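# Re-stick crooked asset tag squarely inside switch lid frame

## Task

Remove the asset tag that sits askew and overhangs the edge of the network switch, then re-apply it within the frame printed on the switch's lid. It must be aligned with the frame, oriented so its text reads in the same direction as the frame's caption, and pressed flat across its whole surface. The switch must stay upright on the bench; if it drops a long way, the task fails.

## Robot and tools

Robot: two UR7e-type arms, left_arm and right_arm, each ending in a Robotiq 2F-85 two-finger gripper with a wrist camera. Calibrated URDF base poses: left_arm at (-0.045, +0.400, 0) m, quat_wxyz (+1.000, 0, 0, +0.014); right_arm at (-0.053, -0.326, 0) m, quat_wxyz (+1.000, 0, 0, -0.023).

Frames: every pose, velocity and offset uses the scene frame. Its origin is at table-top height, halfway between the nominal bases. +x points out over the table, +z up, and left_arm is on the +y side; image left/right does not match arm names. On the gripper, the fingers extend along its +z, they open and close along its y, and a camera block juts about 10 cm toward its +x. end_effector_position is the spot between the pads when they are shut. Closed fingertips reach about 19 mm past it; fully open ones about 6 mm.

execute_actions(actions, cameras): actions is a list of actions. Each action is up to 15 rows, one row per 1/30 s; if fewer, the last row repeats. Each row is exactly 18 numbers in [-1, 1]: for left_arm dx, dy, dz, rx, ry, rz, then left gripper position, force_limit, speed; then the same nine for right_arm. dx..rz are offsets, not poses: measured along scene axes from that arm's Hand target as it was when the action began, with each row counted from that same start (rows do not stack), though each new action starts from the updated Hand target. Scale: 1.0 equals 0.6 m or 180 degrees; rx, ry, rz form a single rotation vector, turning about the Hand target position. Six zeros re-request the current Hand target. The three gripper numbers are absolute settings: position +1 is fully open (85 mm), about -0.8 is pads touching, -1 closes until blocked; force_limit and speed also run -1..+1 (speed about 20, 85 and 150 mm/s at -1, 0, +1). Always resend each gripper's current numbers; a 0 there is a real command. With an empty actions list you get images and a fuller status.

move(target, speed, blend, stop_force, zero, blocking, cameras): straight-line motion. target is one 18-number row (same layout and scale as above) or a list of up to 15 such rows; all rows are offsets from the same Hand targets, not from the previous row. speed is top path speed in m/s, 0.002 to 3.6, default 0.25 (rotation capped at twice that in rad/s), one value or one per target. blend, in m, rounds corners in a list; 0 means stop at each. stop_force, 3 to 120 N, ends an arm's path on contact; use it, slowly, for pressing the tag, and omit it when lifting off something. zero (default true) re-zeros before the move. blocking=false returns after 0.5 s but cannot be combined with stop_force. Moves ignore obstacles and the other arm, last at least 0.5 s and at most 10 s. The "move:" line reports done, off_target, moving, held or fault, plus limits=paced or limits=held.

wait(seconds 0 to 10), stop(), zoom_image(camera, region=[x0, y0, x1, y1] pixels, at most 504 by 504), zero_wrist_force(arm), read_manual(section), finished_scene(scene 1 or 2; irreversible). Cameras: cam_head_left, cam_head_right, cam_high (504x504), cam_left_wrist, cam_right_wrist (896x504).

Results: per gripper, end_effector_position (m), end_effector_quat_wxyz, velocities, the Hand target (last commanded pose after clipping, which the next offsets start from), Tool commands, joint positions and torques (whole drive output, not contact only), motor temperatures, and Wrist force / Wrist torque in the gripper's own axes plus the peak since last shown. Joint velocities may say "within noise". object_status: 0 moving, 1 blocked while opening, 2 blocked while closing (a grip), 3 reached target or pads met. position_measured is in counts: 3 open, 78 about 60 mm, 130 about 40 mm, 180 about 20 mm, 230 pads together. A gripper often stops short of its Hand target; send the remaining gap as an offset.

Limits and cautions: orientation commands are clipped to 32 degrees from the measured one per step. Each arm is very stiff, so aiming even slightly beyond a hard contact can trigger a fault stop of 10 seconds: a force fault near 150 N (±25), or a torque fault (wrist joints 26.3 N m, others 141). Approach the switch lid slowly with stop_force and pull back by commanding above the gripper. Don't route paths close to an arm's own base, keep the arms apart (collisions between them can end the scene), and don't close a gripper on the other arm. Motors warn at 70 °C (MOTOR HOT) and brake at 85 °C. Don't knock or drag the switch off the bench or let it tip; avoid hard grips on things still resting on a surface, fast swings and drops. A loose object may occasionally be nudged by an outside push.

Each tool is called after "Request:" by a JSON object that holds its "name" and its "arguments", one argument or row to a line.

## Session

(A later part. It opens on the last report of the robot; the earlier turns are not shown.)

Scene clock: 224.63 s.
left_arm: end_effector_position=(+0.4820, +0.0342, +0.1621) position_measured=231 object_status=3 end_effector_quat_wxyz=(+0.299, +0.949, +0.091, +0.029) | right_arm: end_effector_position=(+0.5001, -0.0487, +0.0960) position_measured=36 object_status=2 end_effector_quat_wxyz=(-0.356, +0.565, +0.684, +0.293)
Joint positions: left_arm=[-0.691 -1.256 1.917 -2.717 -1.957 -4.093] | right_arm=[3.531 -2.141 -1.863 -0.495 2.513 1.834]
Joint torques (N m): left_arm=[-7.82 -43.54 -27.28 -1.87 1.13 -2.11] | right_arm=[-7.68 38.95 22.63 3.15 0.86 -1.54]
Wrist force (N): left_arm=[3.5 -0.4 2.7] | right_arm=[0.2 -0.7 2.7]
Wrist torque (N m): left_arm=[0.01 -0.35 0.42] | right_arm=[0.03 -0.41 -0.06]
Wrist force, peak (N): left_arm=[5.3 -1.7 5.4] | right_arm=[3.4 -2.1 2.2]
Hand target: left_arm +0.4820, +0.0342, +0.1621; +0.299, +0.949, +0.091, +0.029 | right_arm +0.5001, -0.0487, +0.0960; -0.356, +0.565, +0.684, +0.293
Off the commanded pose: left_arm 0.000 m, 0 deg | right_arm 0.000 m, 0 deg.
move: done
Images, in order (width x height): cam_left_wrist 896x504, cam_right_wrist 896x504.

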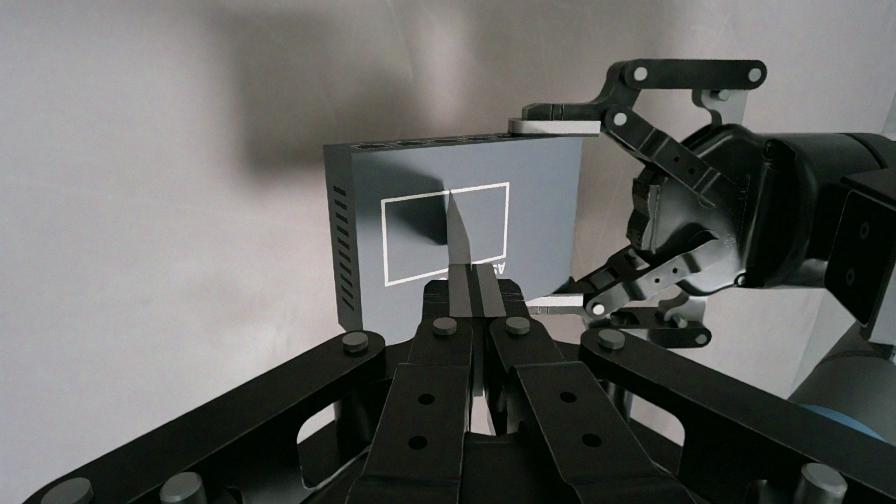

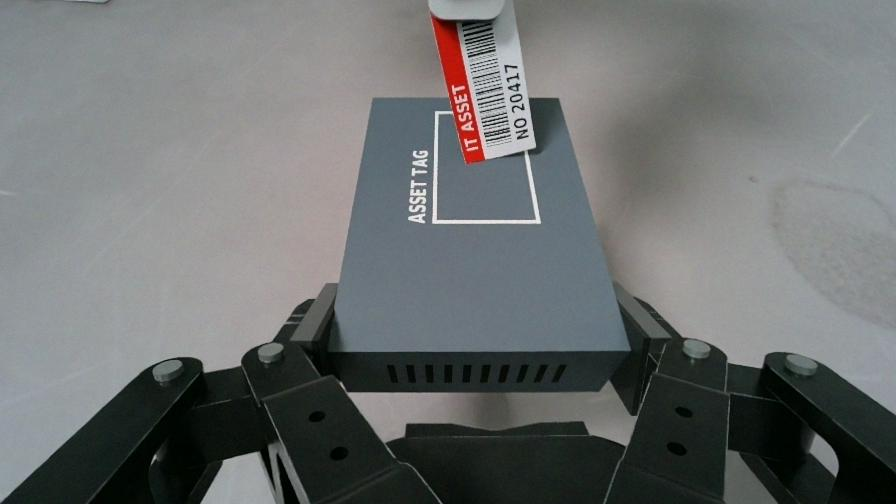

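Request:
{"name": "move", "arguments": {
  "target": [
    [0.001,-0.008,0.03,0,0,0,-1,0.5,-1,0,0,0,0,0,0,-1,-0.3,-1],
    [0.001,-0.008,0.07,0,0,0,-1,0.5,-1,0,0,0,0,0,0,-1,-0.3,-1]
  ],
  "speed": 0.03,
  "blend": 0.005,
  "cameras": ["cam_left_wrist","cam_right_wrist","cam_high"]
}}

Request:
{"name": "zoom_image", "arguments": {
  "camera": "cam_right_wrist",
  "region": [370, 0, 600, 240]
}}

Request:
{"name": "zoom_image", "arguments": {
  "camera": "cam_left_wrist",
  "region": [320, 120, 600, 320]
}}

Scene clock: 227.87 s.
left_arm: end_effector_position=(+0.4826, +0.0294, +0.2040) position_measured=231 object_status=3 end_effector_quat_wxyz=(+0.299, +0.949, +0.091, +0.029) | right_arm: end_effector_position=(+0.5001, -0.0487, +0.0960) position_measured=36 object_status=2 end_effector_quat_wxyz=(-0.356, +0.565, +0.684, +0.293)
Joint positions: left_arm=[-0.697 -1.31 1.86 -2.609 -1.954 -4.099] | right_arm=[3.531 -2.141 -1.863 -0.495 2.513 1.834]
Joint torques (N m): left_arm=[-7.73 -40.26 -28 -1.76 1.38 -0.8] | right_arm=[-7.95 39.12 20.06 1.43 5.14 -1.44]
Wrist force (N): left_arm=[2.7 -0.1 0.7] | right_arm=[-1.6 -0.1 3.0]
Wrist torque (N m): left_arm=[0.00 -0.34 0.40] | right_arm=[-0.01 -0.44 -0.01]
Wrist force, peak (N): left_arm=[4.0 -0.5 2.6] | right_arm=[-1.8 0.2 3.2]
Hand target: left_arm +0.4826, +0.0294, +0.2041; +0.299, +0.949, +0.091, +0.029 | right_arm +0.5001, -0.0487, +0.0960; -0.356, +0.565, +0.684, +0.293
Off the commanded pose: left_arm 0.000 m, 0 deg | right_arm 0.000 m, 0 deg.
move: done
Images, in order (width x height): cam_high 504x504, cam_left_wrist 896x504, cam_right_wrist 896x504.

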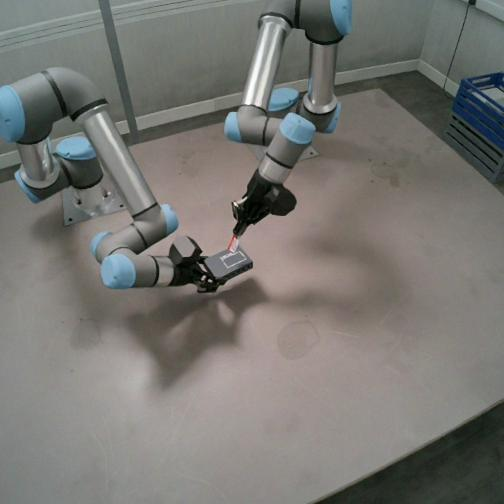

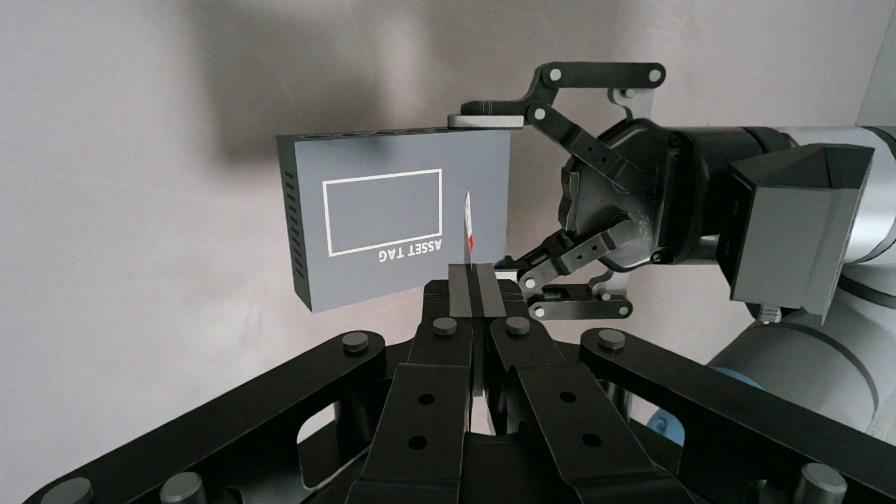

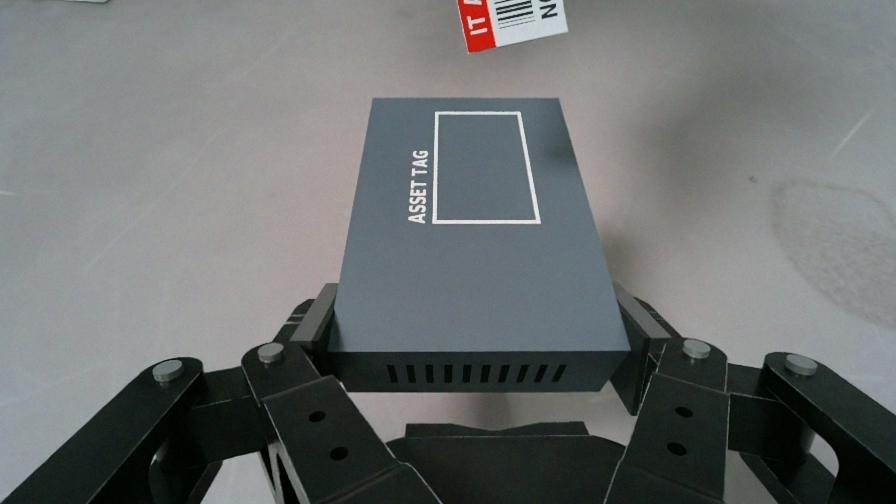

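Scaled by 2.100 from the camera's 896x504 image, which has a finer 1280x720 frame.

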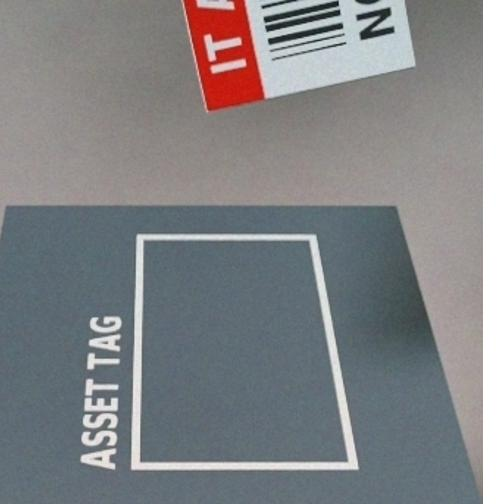

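Scaled by 1.800 from the camera's 896x504 image, which has a finer 1280x720 frame.

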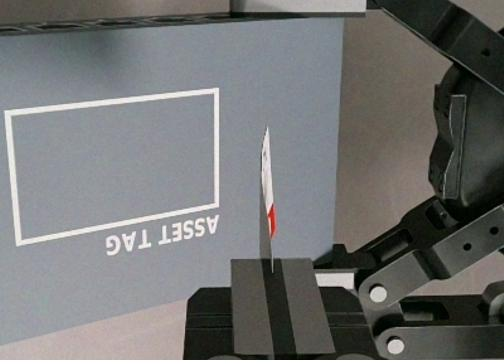

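Request:
{"name": "zoom_image", "arguments": {
  "camera": "cam_left_wrist",
  "region": [270, 120, 530, 320]
}}

Request:
{"name": "zoom_image", "arguments": {
  "camera": "cam_right_wrist",
  "region": [400, 0, 600, 60]
}}

Scaled by 1.938 from the camera's 896x504 image, which has a finer 1280x720 frame.

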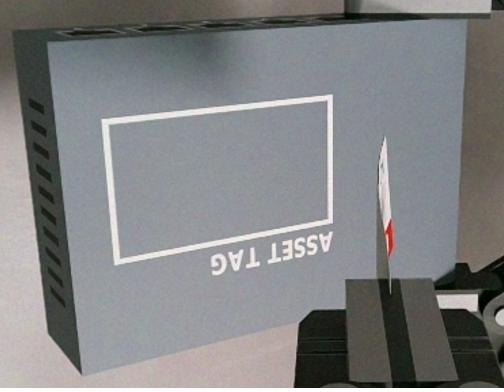

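Scaled by 2.520 from the camera's 896x504 image, which has a finer 1280x720 frame.

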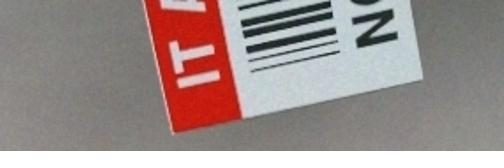

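Request:
{"name": "move", "arguments": {
  "target": [0.0168,-0.0015,-0.072,-0.0928,0.0451,-0.058,-1,0.5,-1,0,0,0,0,0,0,-1,-0.3,-1],
  "speed": 0.06,
  "cameras": ["cam_left_wrist","cam_right_wrist"]
}}

Request:
{"name": "zoom_image", "arguments": {
  "camera": "cam_right_wrist",
  "region": [350, 0, 650, 260]
}}

Request:
{"name": "zoom_image", "arguments": {
  "camera": "cam_left_wrist",
  "region": [270, 120, 580, 350]
}}

Scene clock: 250.90 s.
left_arm: end_effector_position=(+0.4927, +0.0285, +0.1609) position_measured=231 object_status=3 end_effector_quat_wxyz=(+0.428, +0.900, +0.029, -0.079) | right_arm: end_effector_position=(+0.5001, -0.0487, +0.0960) position_measured=36 object_status=2 end_effector_quat_wxyz=(-0.356, +0.565, +0.684, +0.293)
Joint positions: left_arm=[-0.548 -1.094 1.822 -2.726 -2.39 -3.914] | right_arm=[3.531 -2.141 -1.863 -0.495 2.513 1.834]
Joint torques (N m): left_arm=[8.86 -34.48 -25.62 -4.44 -3.35 2.2] | right_arm=[-8.5 43.12 18.5 1.62 4.91 -1.14]
Wrist force (N): left_arm=[3.0 -0.2 0.9] | right_arm=[-1.5 0.0 3.2]
Wrist torque (N m): left_arm=[0.07 -0.32 0.32] | right_arm=[0.02 -0.45 -0.01]
Wrist force, peak (N): left_arm=[3.4 -0.2 1.4] | right_arm=[-1.8 0.3 3.3]
Hand target: left_arm +0.4927, +0.0285, +0.1609; +0.428, +0.900, +0.029, -0.079 | right_arm +0.5001, -0.0487, +0.0960; -0.356, +0.565, +0.684, +0.293
Off the commanded pose: left_arm 0.000 m, 0 deg | right_arm 0.000 m, 0 deg.
move: done
Images, in order (width x height): cam_left_wrist 896x504, cam_right_wrist 896x504.

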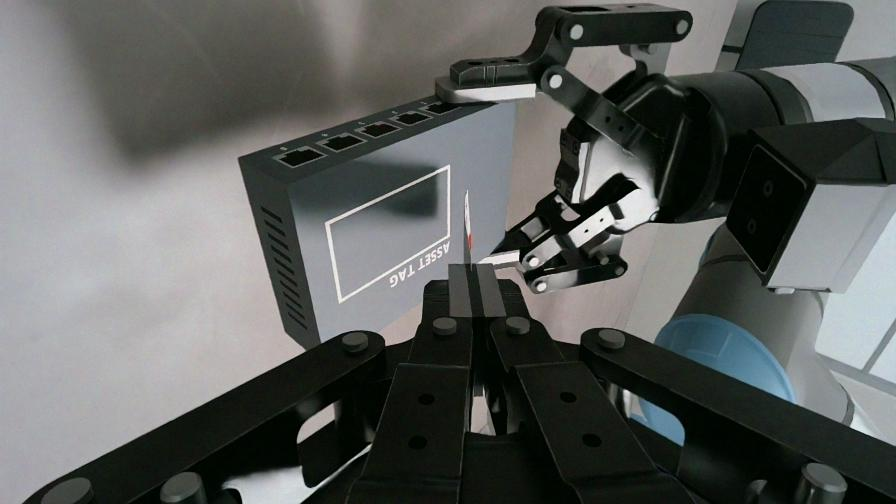

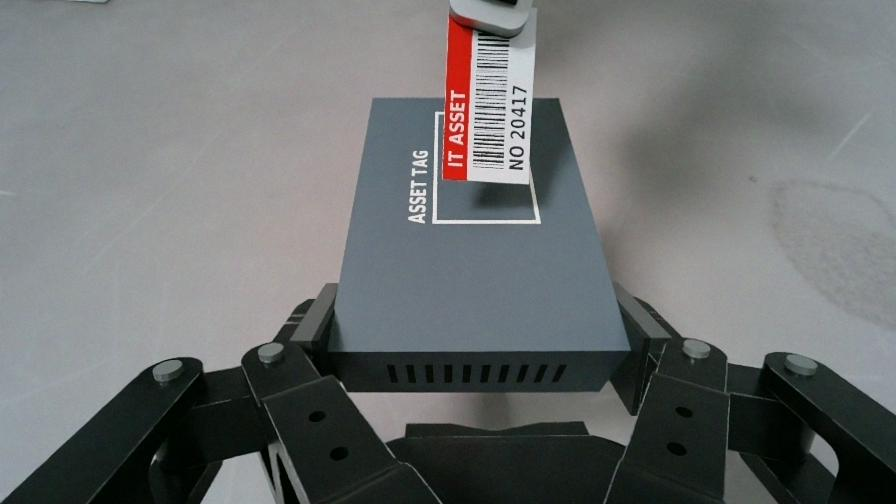

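Scaled by 1.680 from the camera's 896x504 image, which has a finer 1280x720 frame.

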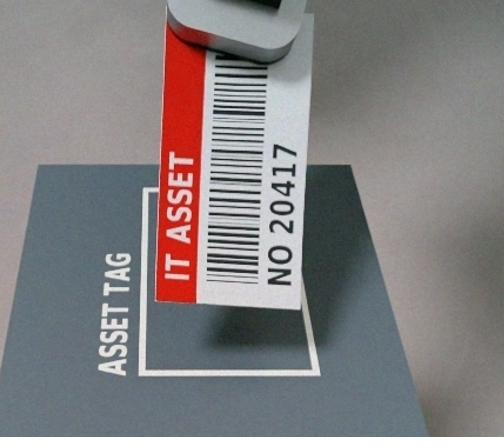

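Scaled by 1.626 from the camera's 896x504 image, which has a finer 1280x720 frame.

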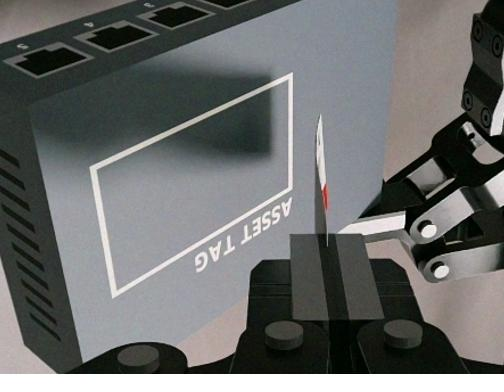

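Request:
{"name": "move", "arguments": {
  "target": [-0.0025,-0.0013,-0.0183,0.0015,-0.0081,0.0098,-1,0.5,-1,0,0,0,0,0,0,-1,-0.3,-1],
  "speed": 0.04,
  "cameras": ["cam_left_wrist","cam_right_wrist"]
}}

Request:
{"name": "zoom_image", "arguments": {
  "camera": "cam_right_wrist",
  "region": [400, 20, 600, 240]
}}

Request:
{"name": "zoom_image", "arguments": {
  "camera": "cam_left_wrist",
  "region": [270, 120, 580, 350]
}}

Scene clock: 259.40 s.
left_arm: end_effector_position=(+0.4912, +0.0277, +0.1499) position_measured=231 object_status=3 end_effector_quat_wxyz=(+0.427, +0.901, +0.037, -0.061) | right_arm: end_effector_position=(+0.5001, -0.0487, +0.0960) position_measured=36 object_status=2 end_effector_quat_wxyz=(-0.356, +0.565, +0.684, +0.293)
Joint positions: left_arm=[-0.56 -1.087 1.859 -2.821 -2.356 -3.958] | right_arm=[3.531 -2.141 -1.863 -0.495 2.513 1.834]
Joint torques (N m): left_arm=[-8.04 -32.41 -10.89 -5.17 0.74 -1.89] | right_arm=[-7.6 42.34 17.79 1.5 4.93 -1.22]
Wrist force (N): left_arm=[2.9 -0.1 1.1] | right_arm=[-1.5 0.3 2.9]
Wrist torque (N m): left_arm=[0.08 -0.31 0.43] | right_arm=[0.06 -0.45 -0.02]
Wrist force, peak (N): left_arm=[3.2 -0.3 1.2] | right_arm=[-1.5 -0.1 3.4]
Hand target: left_arm +0.4912, +0.0277, +0.1499; +0.427, +0.901, +0.037, -0.061 | right_arm +0.5001, -0.0487, +0.0960; -0.356, +0.565, +0.684, +0.293
Off the commanded pose: left_arm 0.000 m, 0 deg | right_arm 0.000 m, 0 deg.
move: done
Images, in order (width x height): cam_left_wrist 896x504, cam_right_wrist 896x504.

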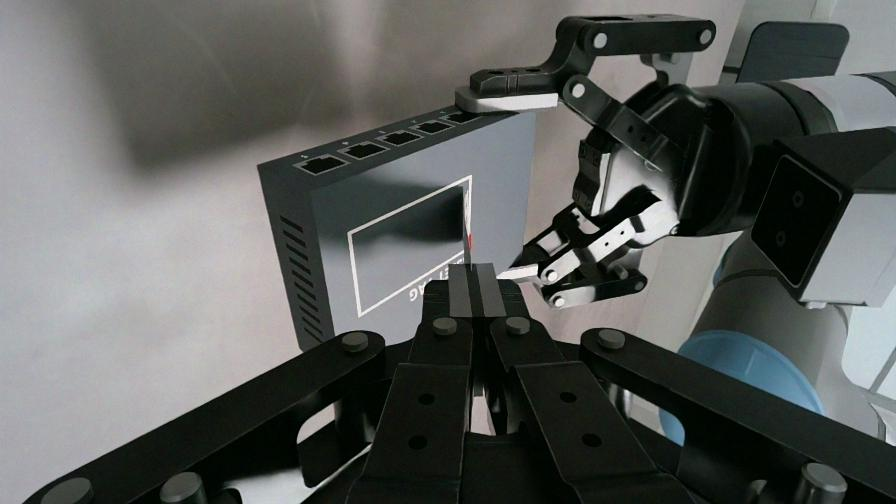

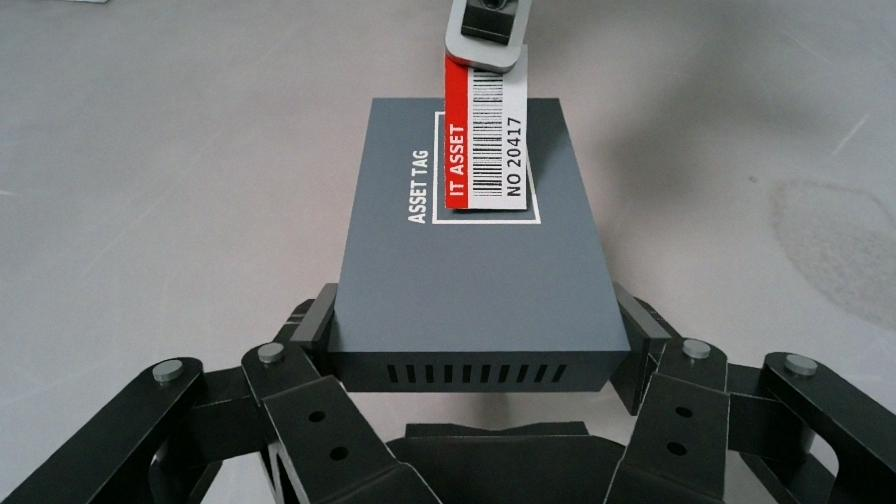

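Scaled by 2.291 from the camera's 896x504 image, which has a finer 1280x720 frame.

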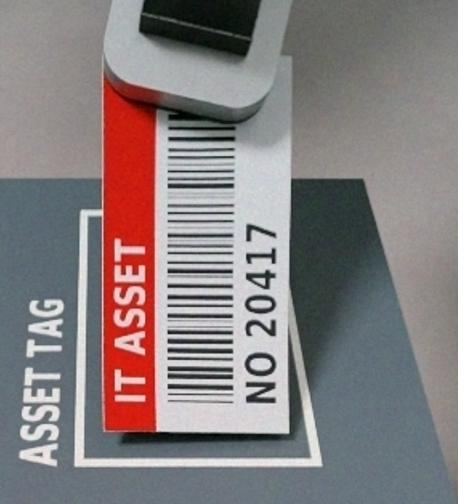

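Scaled by 1.626 from the camera's 896x504 image, which has a finer 1280x720 frame.

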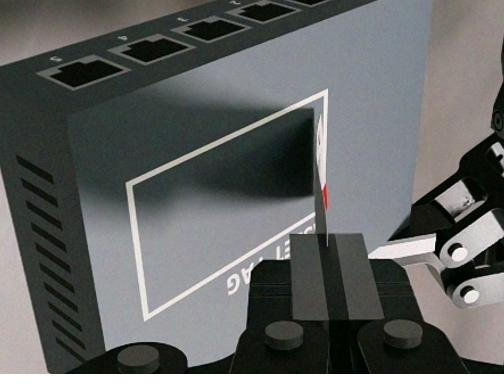

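Request:
{"name": "move", "arguments": {
  "target": [
    [0,0.004,-0.0172,0.0109,0.0021,0,-1,0.5,-1,0,0,0,0,0,0,-1,-0.3,-1],
    [-0.0005,0.0065,-0.0258,0.0273,0.0052,0,-1,0.5,-1,0,0,0,0,0,0,-1,-0.3,-1]
  ],
  "speed": 0.02,
  "blend": 0.002,
  "cameras": ["cam_left_wrist","cam_right_wrist"]
}}

Request:
{"name": "zoom_image", "arguments": {
  "camera": "cam_right_wrist",
  "region": [400, 20, 600, 240]
}}

Request:
{"name": "zoom_image", "arguments": {
  "camera": "cam_left_wrist",
  "region": [270, 120, 580, 350]
}}

Scene clock: 267.37 s.
left_arm: end_effector_position=(+0.4909, +0.0316, +0.1344) position_measured=231 object_status=3 end_effector_quat_wxyz=(+0.388, +0.918, +0.043, -0.067) | right_arm: end_effector_position=(+0.5001, -0.0487, +0.0960) position_measured=36 object_status=2 end_effector_quat_wxyz=(-0.356, +0.565, +0.684, +0.293)
Joint positions: left_arm=[-0.574 -1.094 1.846 -2.729 -2.292 -3.937] | right_arm=[3.531 -2.141 -1.863 -0.495 2.513 1.834]
Joint torques (N m): left_arm=[-6.95 -46.71 -24.76 -1.26 0.75 2.15] | right_arm=[-7.52 43.71 15.45 1.63 4.74 -1.05]
Wrist force (N): left_arm=[3.2 0.0 0.8] | right_arm=[-2.0 0.0 3.0]
Wrist torque (N m): left_arm=[0.09 -0.37 0.33] | right_arm=[0.02 -0.41 -0.01]
Wrist force, peak (N): left_arm=[3.3 -0.5 1.2] | right_arm=[-1.8 0.2 3.3]
Hand target: left_arm +0.4909, +0.0316, +0.1344; +0.388, +0.918, +0.043, -0.067 | right_arm +0.5001, -0.0487, +0.0960; -0.356, +0.565, +0.684, +0.293
Off the commanded pose: left_arm 0.000 m, 0 deg | right_arm 0.000 m, 0 deg.
move: done
Images, in order (width x height): cam_left_wrist 896x504, cam_right_wrist 896x504.

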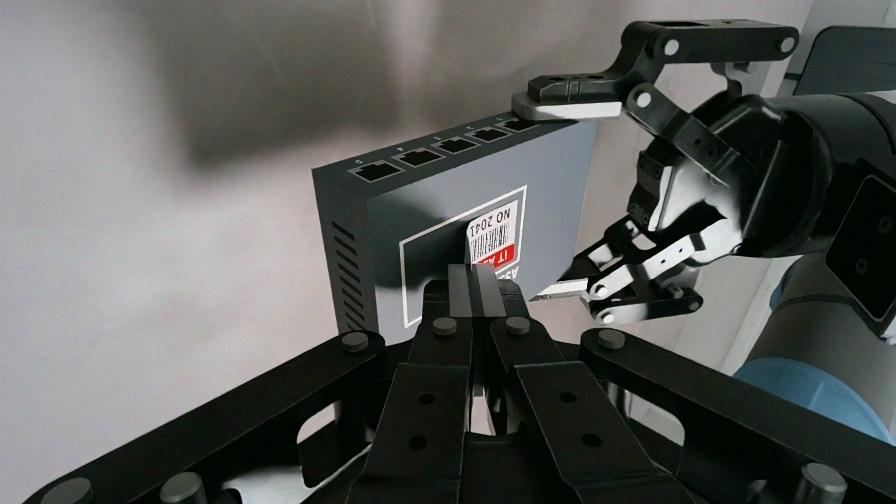

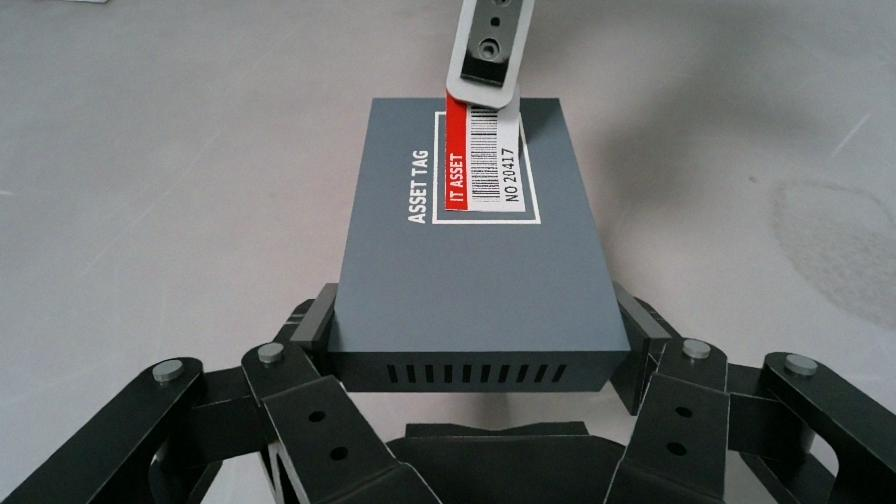

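Scaled by 2.291 from the camera's 896x504 image, which has a finer 1280x720 frame.

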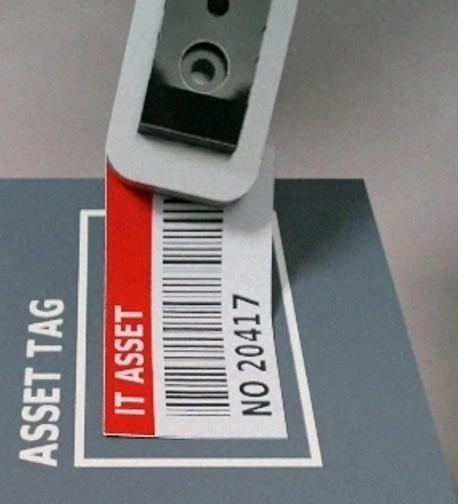

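Scaled by 1.626 from the camera's 896x504 image, which has a finer 1280x720 frame.

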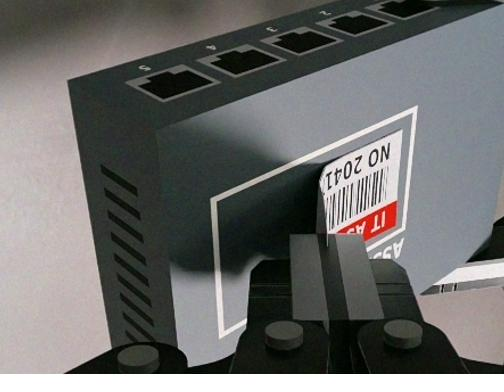

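Request:
{"name": "move", "arguments": {
  "target": [
    [0.0003,-0.0025,-0.001,0.0382,0.0072,0,-1,0.5,-1,0,0,0,0,0,0,-1,-0.3,-1],
    [0.001,-0.0055,-0.0028,0.0819,0.0155,0,-1,0.5,-1,0,0,0,0,0,0,-1,-0.3,-1]
  ],
  "speed": 0.03,
  "blend": 0.001,
  "cameras": ["cam_left_wrist","cam_right_wrist"]
}}

Request:
{"name": "zoom_image", "arguments": {
  "camera": "cam_right_wrist",
  "region": [400, 20, 600, 240]
}}

Request:
{"name": "zoom_image", "arguments": {
  "camera": "cam_left_wrist",
  "region": [270, 120, 580, 350]
}}

Scene clock: 274.23 s.
left_arm: end_effector_position=(+0.4915, +0.0283, +0.1328) position_measured=231 object_status=3 end_effector_quat_wxyz=(+0.266, +0.959, +0.061, -0.083) | right_arm: end_effector_position=(+0.5001, -0.0487, +0.0960) position_measured=36 object_status=2 end_effector_quat_wxyz=(-0.356, +0.565, +0.684, +0.293)
Joint positions: left_arm=[-0.641 -1.132 1.728 -2.394 -2.092 -3.943] | right_arm=[3.531 -2.141 -1.863 -0.495 2.513 1.834]
Joint torques (N m): left_arm=[-8.01 -46.62 -27.46 -1.41 1.09 -1.92] | right_arm=[-7.01 42.02 13.06 1.55 4.79 -1.31]
Wrist force (N): left_arm=[2.6 -0.7 -0.7] | right_arm=[-3.1 -0.1 2.4]
Wrist torque (N m): left_arm=[0.00 -0.31 0.48] | right_arm=[-0.01 -0.47 0.00]
Wrist force, peak (N): left_arm=[3.3 -0.1 0.8] | right_arm=[-3.4 0.0 2.7]
Hand target: left_arm +0.4915, +0.0283, +0.1328; +0.266, +0.959, +0.061, -0.083 | right_arm +0.5001, -0.0487, +0.0960; -0.356, +0.565, +0.684, +0.293
Off the commanded pose: left_arm 0.000 m, 0 deg | right_arm 0.000 m, 0 deg.
move: done
Images, in order (width x height): cam_left_wrist 896x504, cam_right_wrist 896x504.

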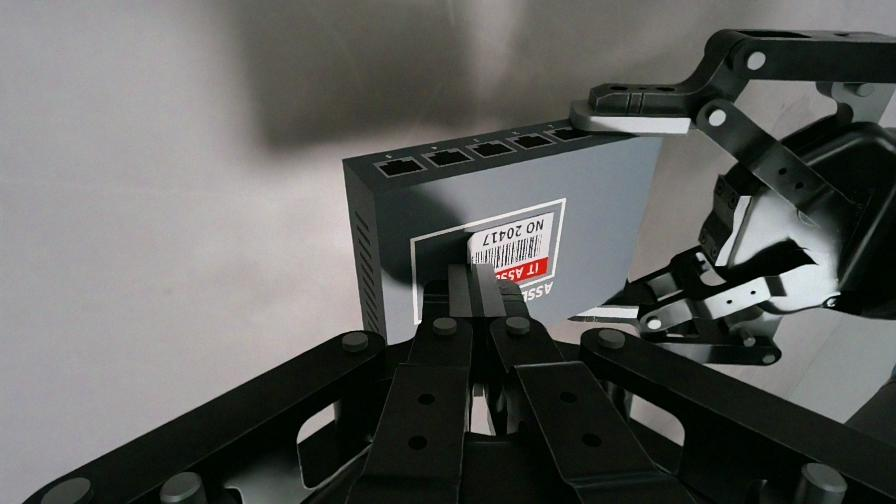

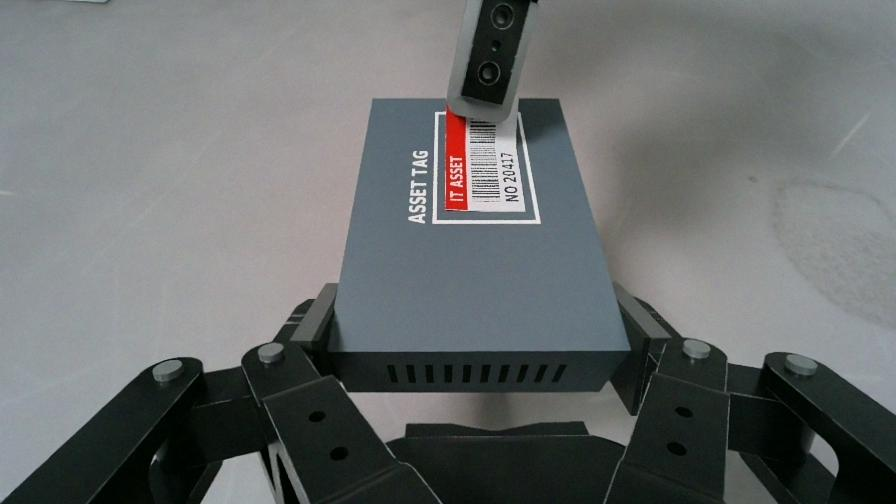

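Scaled by 2.291 from the camera's 896x504 image, which has a finer 1280x720 frame.

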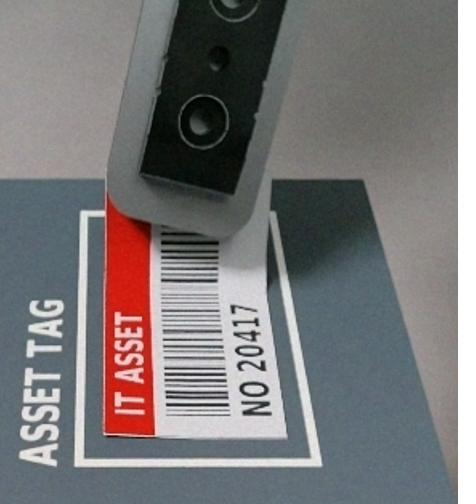

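Scaled by 1.626 from the camera's 896x504 image, which has a finer 1280x720 frame.

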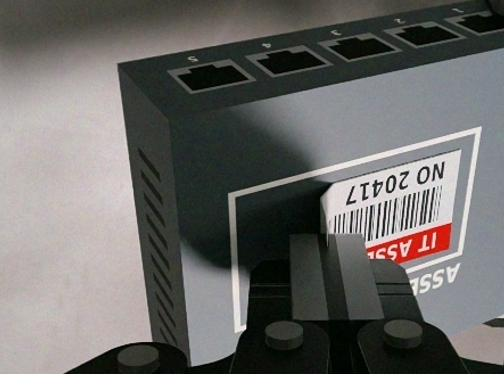

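Request:
{"name": "move", "arguments": {
  "target": [0,0,-0.0025,0,0,0,-1,0.5,-1,0,0,0,0,0,0,-1,-0.3,-1],
  "speed": 0.01,
  "stop_force": 4
}}

Request:
{"name": "move", "arguments": {
  "target": [
    [0,0,0,0,0,0,-0.6,-1,-0.8,0,0,0,0,0,0,-1,-0.3,-1],
    [-0.01,0.04,0.09,0,0,0,-0.6,-1,-0.8,0,0,0,0,0,0,-1,-0.3,-1]
  ],
  "speed": 0.05,
  "cameras": ["cam_left_wrist","cam_right_wrist"]
}}

Request:
{"name": "zoom_image", "arguments": {
  "camera": "cam_right_wrist",
  "region": [400, 20, 600, 240]
}}

Request:
{"name": "zoom_image", "arguments": {
  "camera": "cam_left_wrist",
  "region": [270, 120, 580, 350]
}}

Scene clock: 278.17 s.
left_arm: end_effector_position=(+0.4915, +0.0283, +0.1313) position_measured=231 object_status=3 end_effector_quat_wxyz=(+0.266, +0.959, +0.061, -0.083) | right_arm: end_effector_position=(+0.5001, -0.0487, +0.0960) position_measured=36 object_status=2 end_effector_quat_wxyz=(-0.356, +0.565, +0.684, +0.293)
Joint positions: left_arm=[-0.641 -1.13 1.729 -2.397 -2.091 -3.943] | right_arm=[3.531 -2.141 -1.863 -0.495 2.513 1.834]
Joint torques (N m): left_arm=[-8.43 -32.77 -13.04 -5.52 0.22 -1.53] | right_arm=[-6.85 42.57 12.1 1.88 4.72 -1.09]
Wrist force (N): left_arm=[2.2 -2.4 -2.1] | right_arm=[-5.4 0.1 1.0]
Wrist torque (N m): left_arm=[0.03 -0.29 0.48] | right_arm=[0.03 -0.39 0.01]
Wrist force, peak (N): left_arm=[2.0 -2.6 -2.3] | right_arm=[-5.4 -0.2 1.0]
Hand target: left_arm +0.4915, +0.0283, +0.1313; +0.266, +0.959, +0.061, -0.083 | right_arm +0.5001, -0.0487, +0.0960; -0.356, +0.565, +0.684, +0.293
Off the commanded pose: left_arm 0.000 m, 0 deg | right_arm 0.000 m, 0 deg.
move: done

Scene clock: 280.40 s.
left_arm: end_effector_position=(+0.4855, +0.0523, +0.1852) position_measured=205 object_status=3 end_effector_quat_wxyz=(+0.266, +0.959, +0.061, -0.083) | right_arm: end_effector_position=(+0.5001, -0.0487, +0.0960) position_measured=36 object_status=2 end_effector_quat_wxyz=(-0.356, +0.565, +0.684, +0.293)
Joint positions: left_arm=[-0.614 -1.229 1.71 -2.264 -2.098 -3.912] | right_arm=[3.531 -2.141 -1.863 -0.495 2.513 1.834]
Joint torques (N m): left_arm=[9.8 -45.14 -28.56 -1.37 -2.88 2.19] | right_arm=[-7.22 34.34 18.6 2.25 0.53 -0.88]
Wrist force (N): left_arm=[2.8 -0.2 1.2] | right_arm=[-1.9 -0.1 3.0]
Wrist torque (N m): left_arm=[-0.02 -0.30 0.37] | right_arm=[-0.01 -0.40 -0.01]
Wrist force, peak (N): left_arm=[7.9 6.3 13.9] | right_arm=[14.3 -1.2 8.6]
Hand target: left_arm +0.4855, +0.0523, +0.1853; +0.266, +0.959, +0.061, -0.083 | right_arm +0.5001, -0.0487, +0.0960; -0.356, +0.565, +0.684, +0.293
Off the commanded pose: left_arm 0.000 m, 0 deg | right_arm 0.000 m, 0 deg.
move: done
Images, in order (width x height): cam_left_wrist 896x504, cam_right_wrist 896x504.

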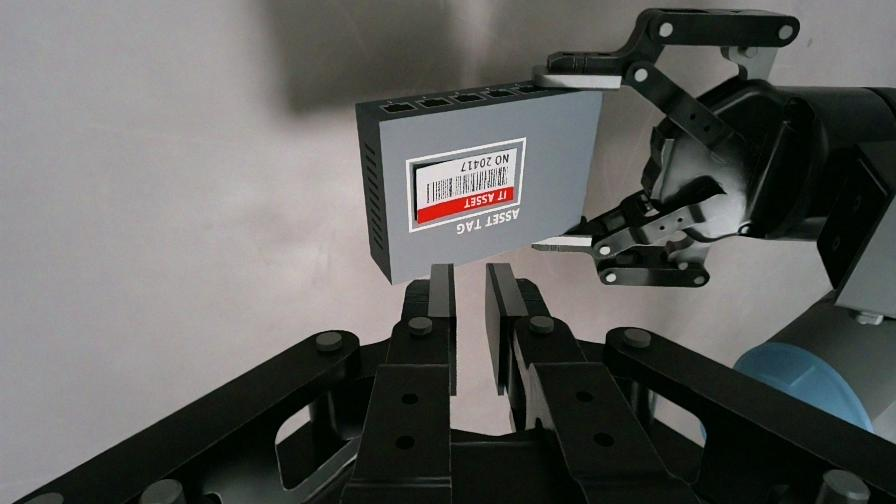

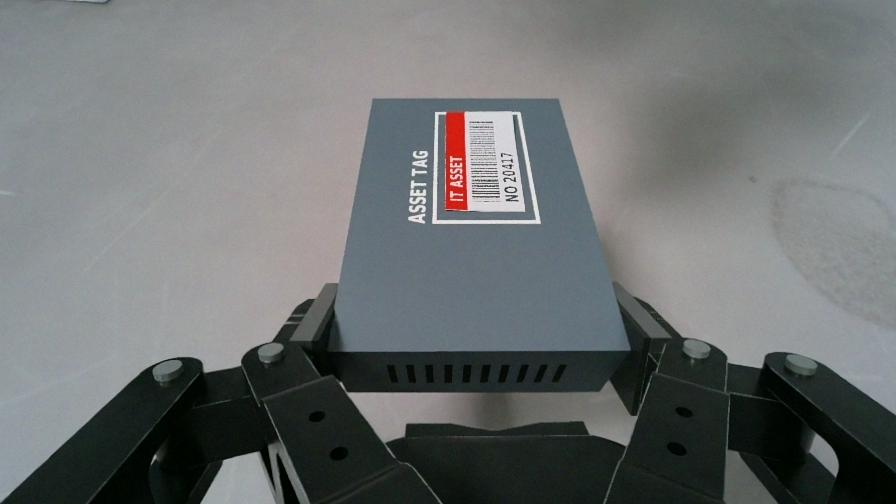

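Scaled by 2.291 from the camera's 896x504 image, which has a finer 1280x720 frame.

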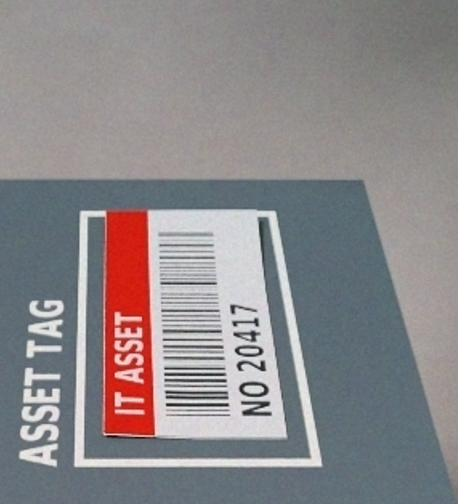

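Scaled by 1.626 from the camera's 896x504 image, which has a finer 1280x720 frame.

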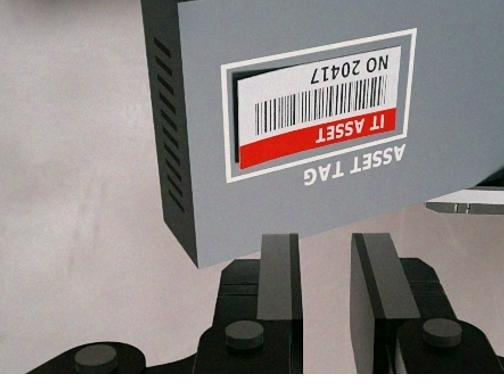

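Request:
{"name": "move", "arguments": {
  "target": [
    [0,0.03,0.05,0,0,0,-0.6,-1,-0.8,0,0,-0.1,0.0109,0.0021,0,-1,-0.3,-1],
    [0,0.03,0.05,0,0,0,-0.6,-1,-0.8,0,0,-0.137,0.0109,0.0021,0,-1,-0.3,-1]
  ],
  "speed": [0.06,0.015],
  "stop_force": 5,
  "cameras": ["cam_right_wrist","cam_high"]
}}

Scene clock: 288.80 s.
left_arm: end_effector_position=(+0.4855, +0.0703, +0.2153) position_measured=205 object_status=3 end_effector_quat_wxyz=(+0.266, +0.959, +0.061, -0.083) | right_arm: end_effector_position=(+0.5001, -0.0487, +0.0166) position_measured=36 object_status=2 end_effector_quat_wxyz=(-0.368, +0.560, +0.678, +0.303)
Joint positions: left_arm=[-0.588 -1.276 1.685 -2.178 -2.103 -3.883] | right_arm=[3.522 -2.317 -1.87 -0.307 2.549 1.833]
Joint torques (N m): left_arm=[9.82 -44.06 -29.43 -1.2 -3.02 2.19] | right_arm=[-5.11 45.9 5.74 1.04 -0.1 -0.39]
Wrist force (N): left_arm=[2.5 0.0 0.9] | right_arm=[1.5 0.7 1.8]
Wrist torque (N m): left_arm=[0.00 -0.26 0.37] | right_arm=[-0.04 -0.25 0.22]
Wrist force, peak (N): left_arm=[3.0 -0.1 1.2] | right_arm=[10.4 -2.6 -8.6]
Hand target: left_arm +0.4855, +0.0703, +0.2153; +0.266, +0.959, +0.061, -0.083 | right_arm +0.5001, -0.0487, +0.0166; -0.368, +0.560, +0.678, +0.303 (not the last commanded pose)
Off the commanded pose: left_arm 0.000 m, 0 deg | right_arm 0.003 m, 0 deg.
move: contact (right_arm)
Images, in order (width x height): cam_high 504x504, cam_right_wrist 896x504.

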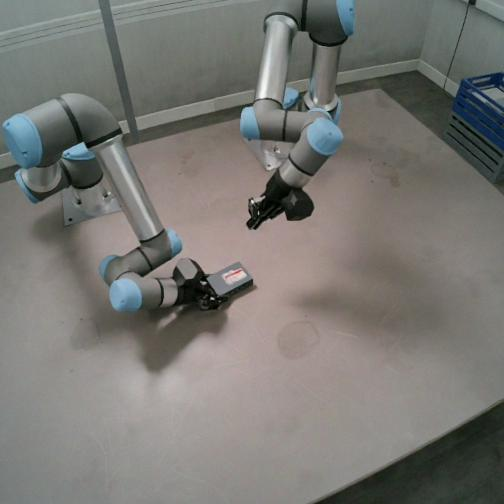

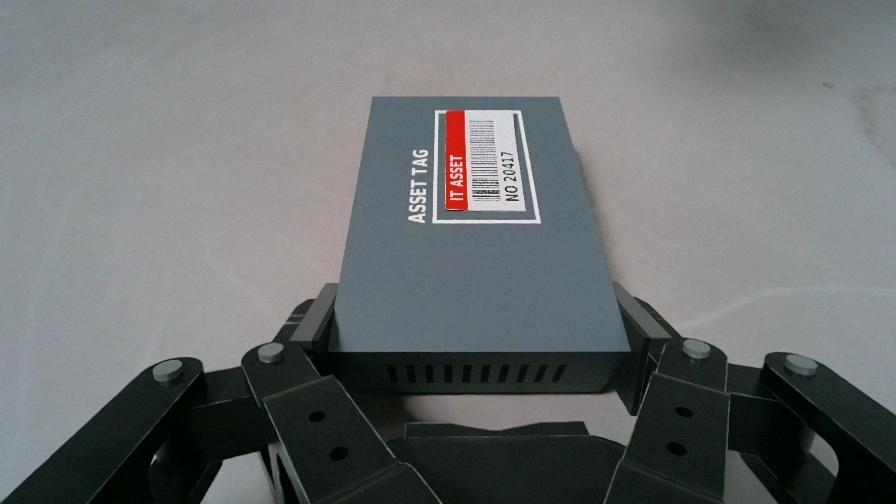

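Request:
{"name": "move", "arguments": {
  "target": [
    [0,0,0,0,0,0,-0.6,-1,-0.8,0,0,0,0,0,0,1,-0.3,-0.8],
    [0,0,0,0,0,0,-0.6,-1,-0.8,0.026,-0.134,0.095,0,0,0,1,-0.3,-0.8],
    [0,0,0,0,0,0,-0.6,-1,-0.8,0.03,-0.22,0.25,0,0,0,1,-0.3,-0.8]
  ],
  "speed": [0.05,0.1,0.2],
  "blend": [0,0.02,0],
  "cameras": ["cam_right_wrist","cam_high","cam_left_wrist"]
}}

Request:
{"name": "zoom_image", "arguments": {
  "camera": "cam_right_wrist",
  "region": [380, 50, 600, 270]
}}

Scene clock: 294.17 s.
left_arm: end_effector_position=(+0.4855, +0.0703, +0.2153) position_measured=205 object_status=3 end_effector_quat_wxyz=(+0.266, +0.959, +0.061, -0.083) | right_arm: end_effector_position=(+0.5181, -0.1807, +0.1666) position_measured=3 object_status=3 end_effector_quat_wxyz=(-0.368, +0.560, +0.678, +0.303)
Joint positions: left_arm=[-0.588 -1.276 1.685 -2.178 -2.103 -3.883] | right_arm=[3.297 -2.014 -1.746 -1.075 2.56 1.426]
Joint torques (N m): left_arm=[9.32 -43.74 -28.76 -1.41 -2.81 2.07] | right_arm=[-14.02 42.84 29.68 0.35 -0.3 -1.55]
Wrist force (N): left_arm=[2.4 -0.4 1.1] | right_arm=[1.3 -0.3 1.3]
Wrist torque (N m): left_arm=[-0.06 -0.23 0.37] | right_arm=[-0.04 -0.41 0.19]
Wrist force, peak (N): left_arm=[2.9 -0.3 1.3] | right_arm=[1.5 -0.1 2.8]
Hand target: left_arm +0.4855, +0.0703, +0.2153; +0.266, +0.959, +0.061, -0.083 | right_arm +0.5181, -0.1807, +0.1666; -0.368, +0.560, +0.678, +0.303
Off the commanded pose: left_arm 0.000 m, 0 deg | right_arm 0.000 m, 0 deg.
move: done
Images, in order (width x height): cam_high 504x504, cam_left_wrist 896x504, cam_right_wrist 896x504.

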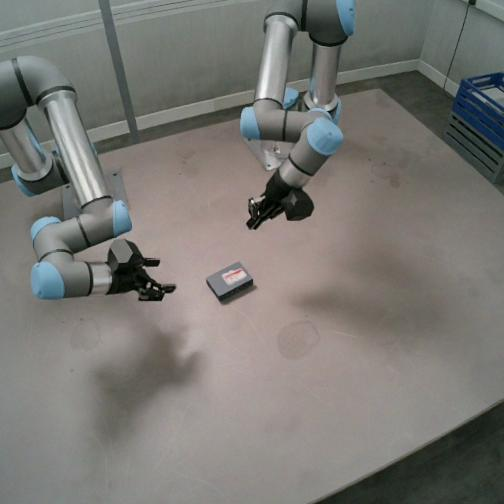

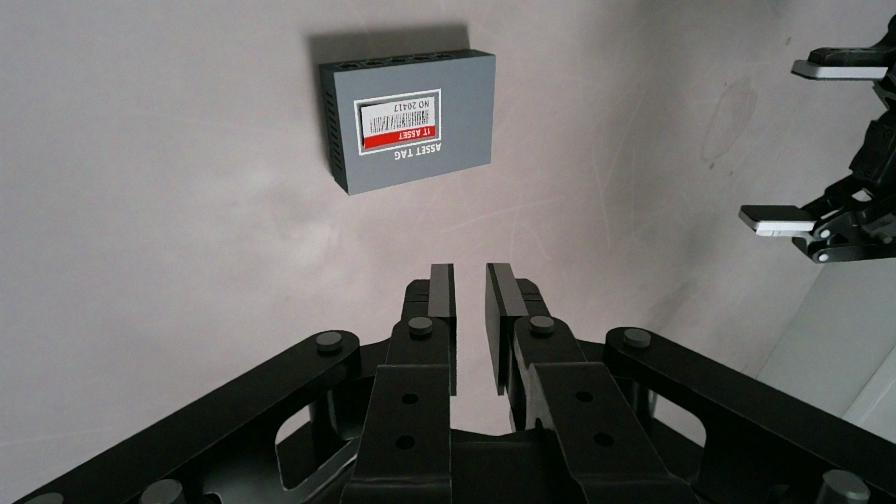

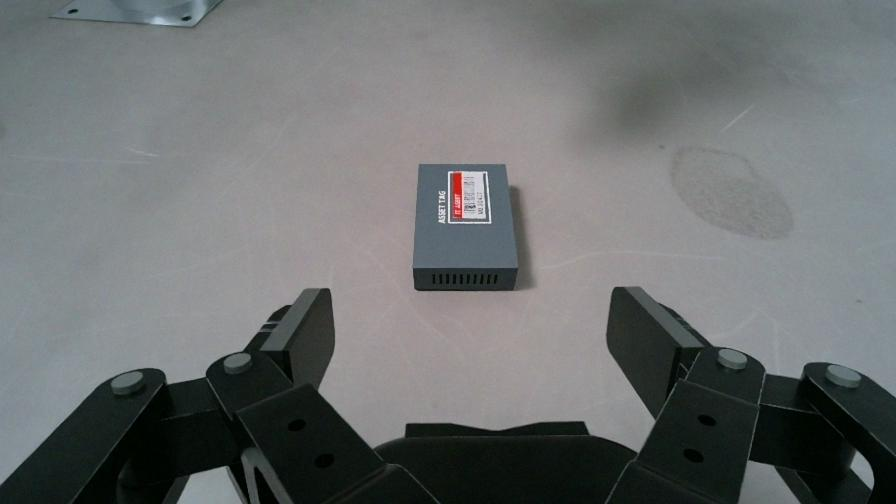

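Scaled by 2.291 from the camera's 896x504 image, which has a finer 1280x720 frame.

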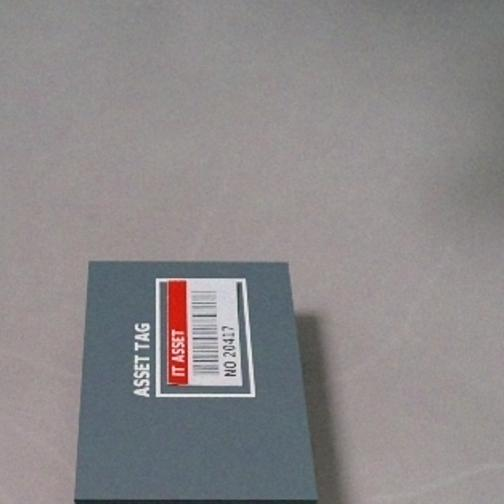

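Request:
{"name": "move", "arguments": {
  "target": [0.0105,-0.1053,-0.142,0.1758,-0.0373,0.0186,-1,-1,-0.5,0,0,0,0,0,0,1,-0.3,-0.8],
  "speed": 0.15,
  "cameras": ["cam_right_wrist","cam_left_wrist"]
}}

Request:
{"name": "zoom_image", "arguments": {
  "camera": "cam_left_wrist",
  "region": [250, 80, 650, 340]
}}

Scene clock: 301.23 s.
left_arm: end_effector_position=(+0.4918, +0.0072, +0.1301) position_measured=231 object_status=3 end_effector_quat_wxyz=(+0.000, +0.996, +0.093, +0.000) | right_arm: end_effector_position=(+0.5181, -0.1807, +0.1666) position_measured=3 object_status=3 end_effector_quat_wxyz=(-0.368, +0.560, +0.678, +0.303)
Joint positions: left_arm=[-0.861 -1.103 1.509 -1.977 -1.57 -4.162] | right_arm=[3.297 -2.014 -1.746 -1.075 2.56 1.425]
Joint torques (N m): left_arm=[-7.79 -36.34 -28.74 -1.02 2.15 -2.17] | right_arm=[-13.15 38.99 30.65 0.55 -0.36 -1.69]
Wrist force (N): left_arm=[2.4 -0.6 0.5] | right_arm=[1.2 0.0 1.3]
Wrist torque (N m): left_arm=[-0.21 -0.28 0.49] | right_arm=[0.01 -0.39 0.19]
Wrist force, peak (N): left_arm=[2.8 -0.4 1.3] | right_arm=[1.5 -0.3 1.6]
Hand target: left_arm +0.4918, +0.0071, +0.1301; +0.000, +0.996, +0.093, +0.000 | right_arm +0.5181, -0.1807, +0.1666; -0.368, +0.560, +0.678, +0.303
Off the commanded pose: left_arm 0.000 m, 0 deg | right_arm 0.000 m, 0 deg.
move: done
Images, in order (width x height): cam_left_wrist 896x504, cam_right_wrist 896x504.

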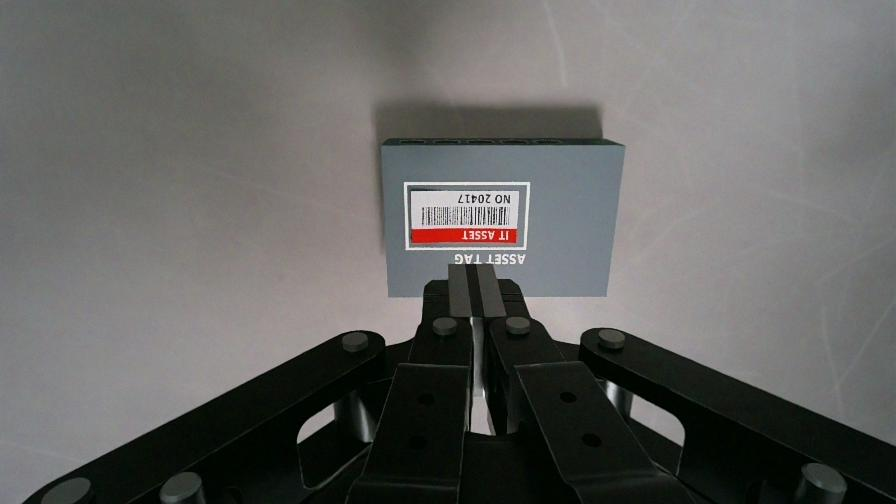

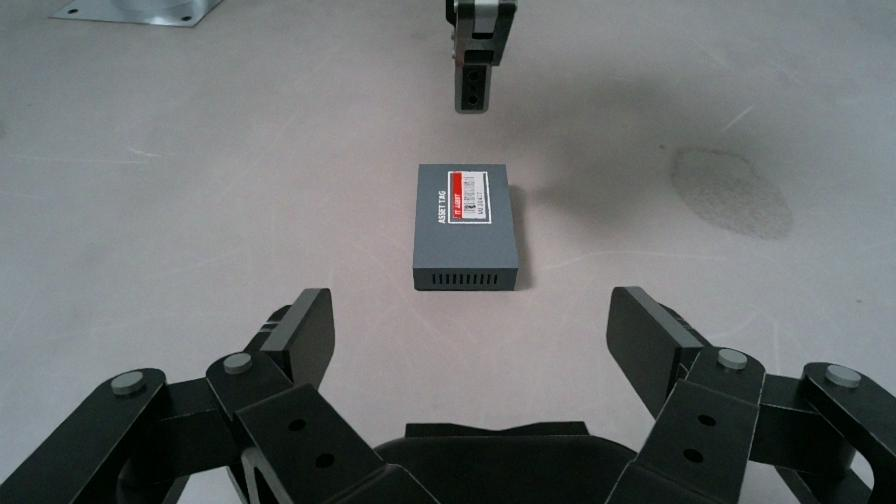

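Scaled by 1.260 from the camera's 896x504 image, which has a finer 1280x720 frame.

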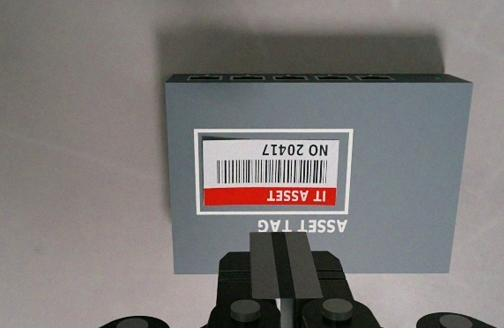

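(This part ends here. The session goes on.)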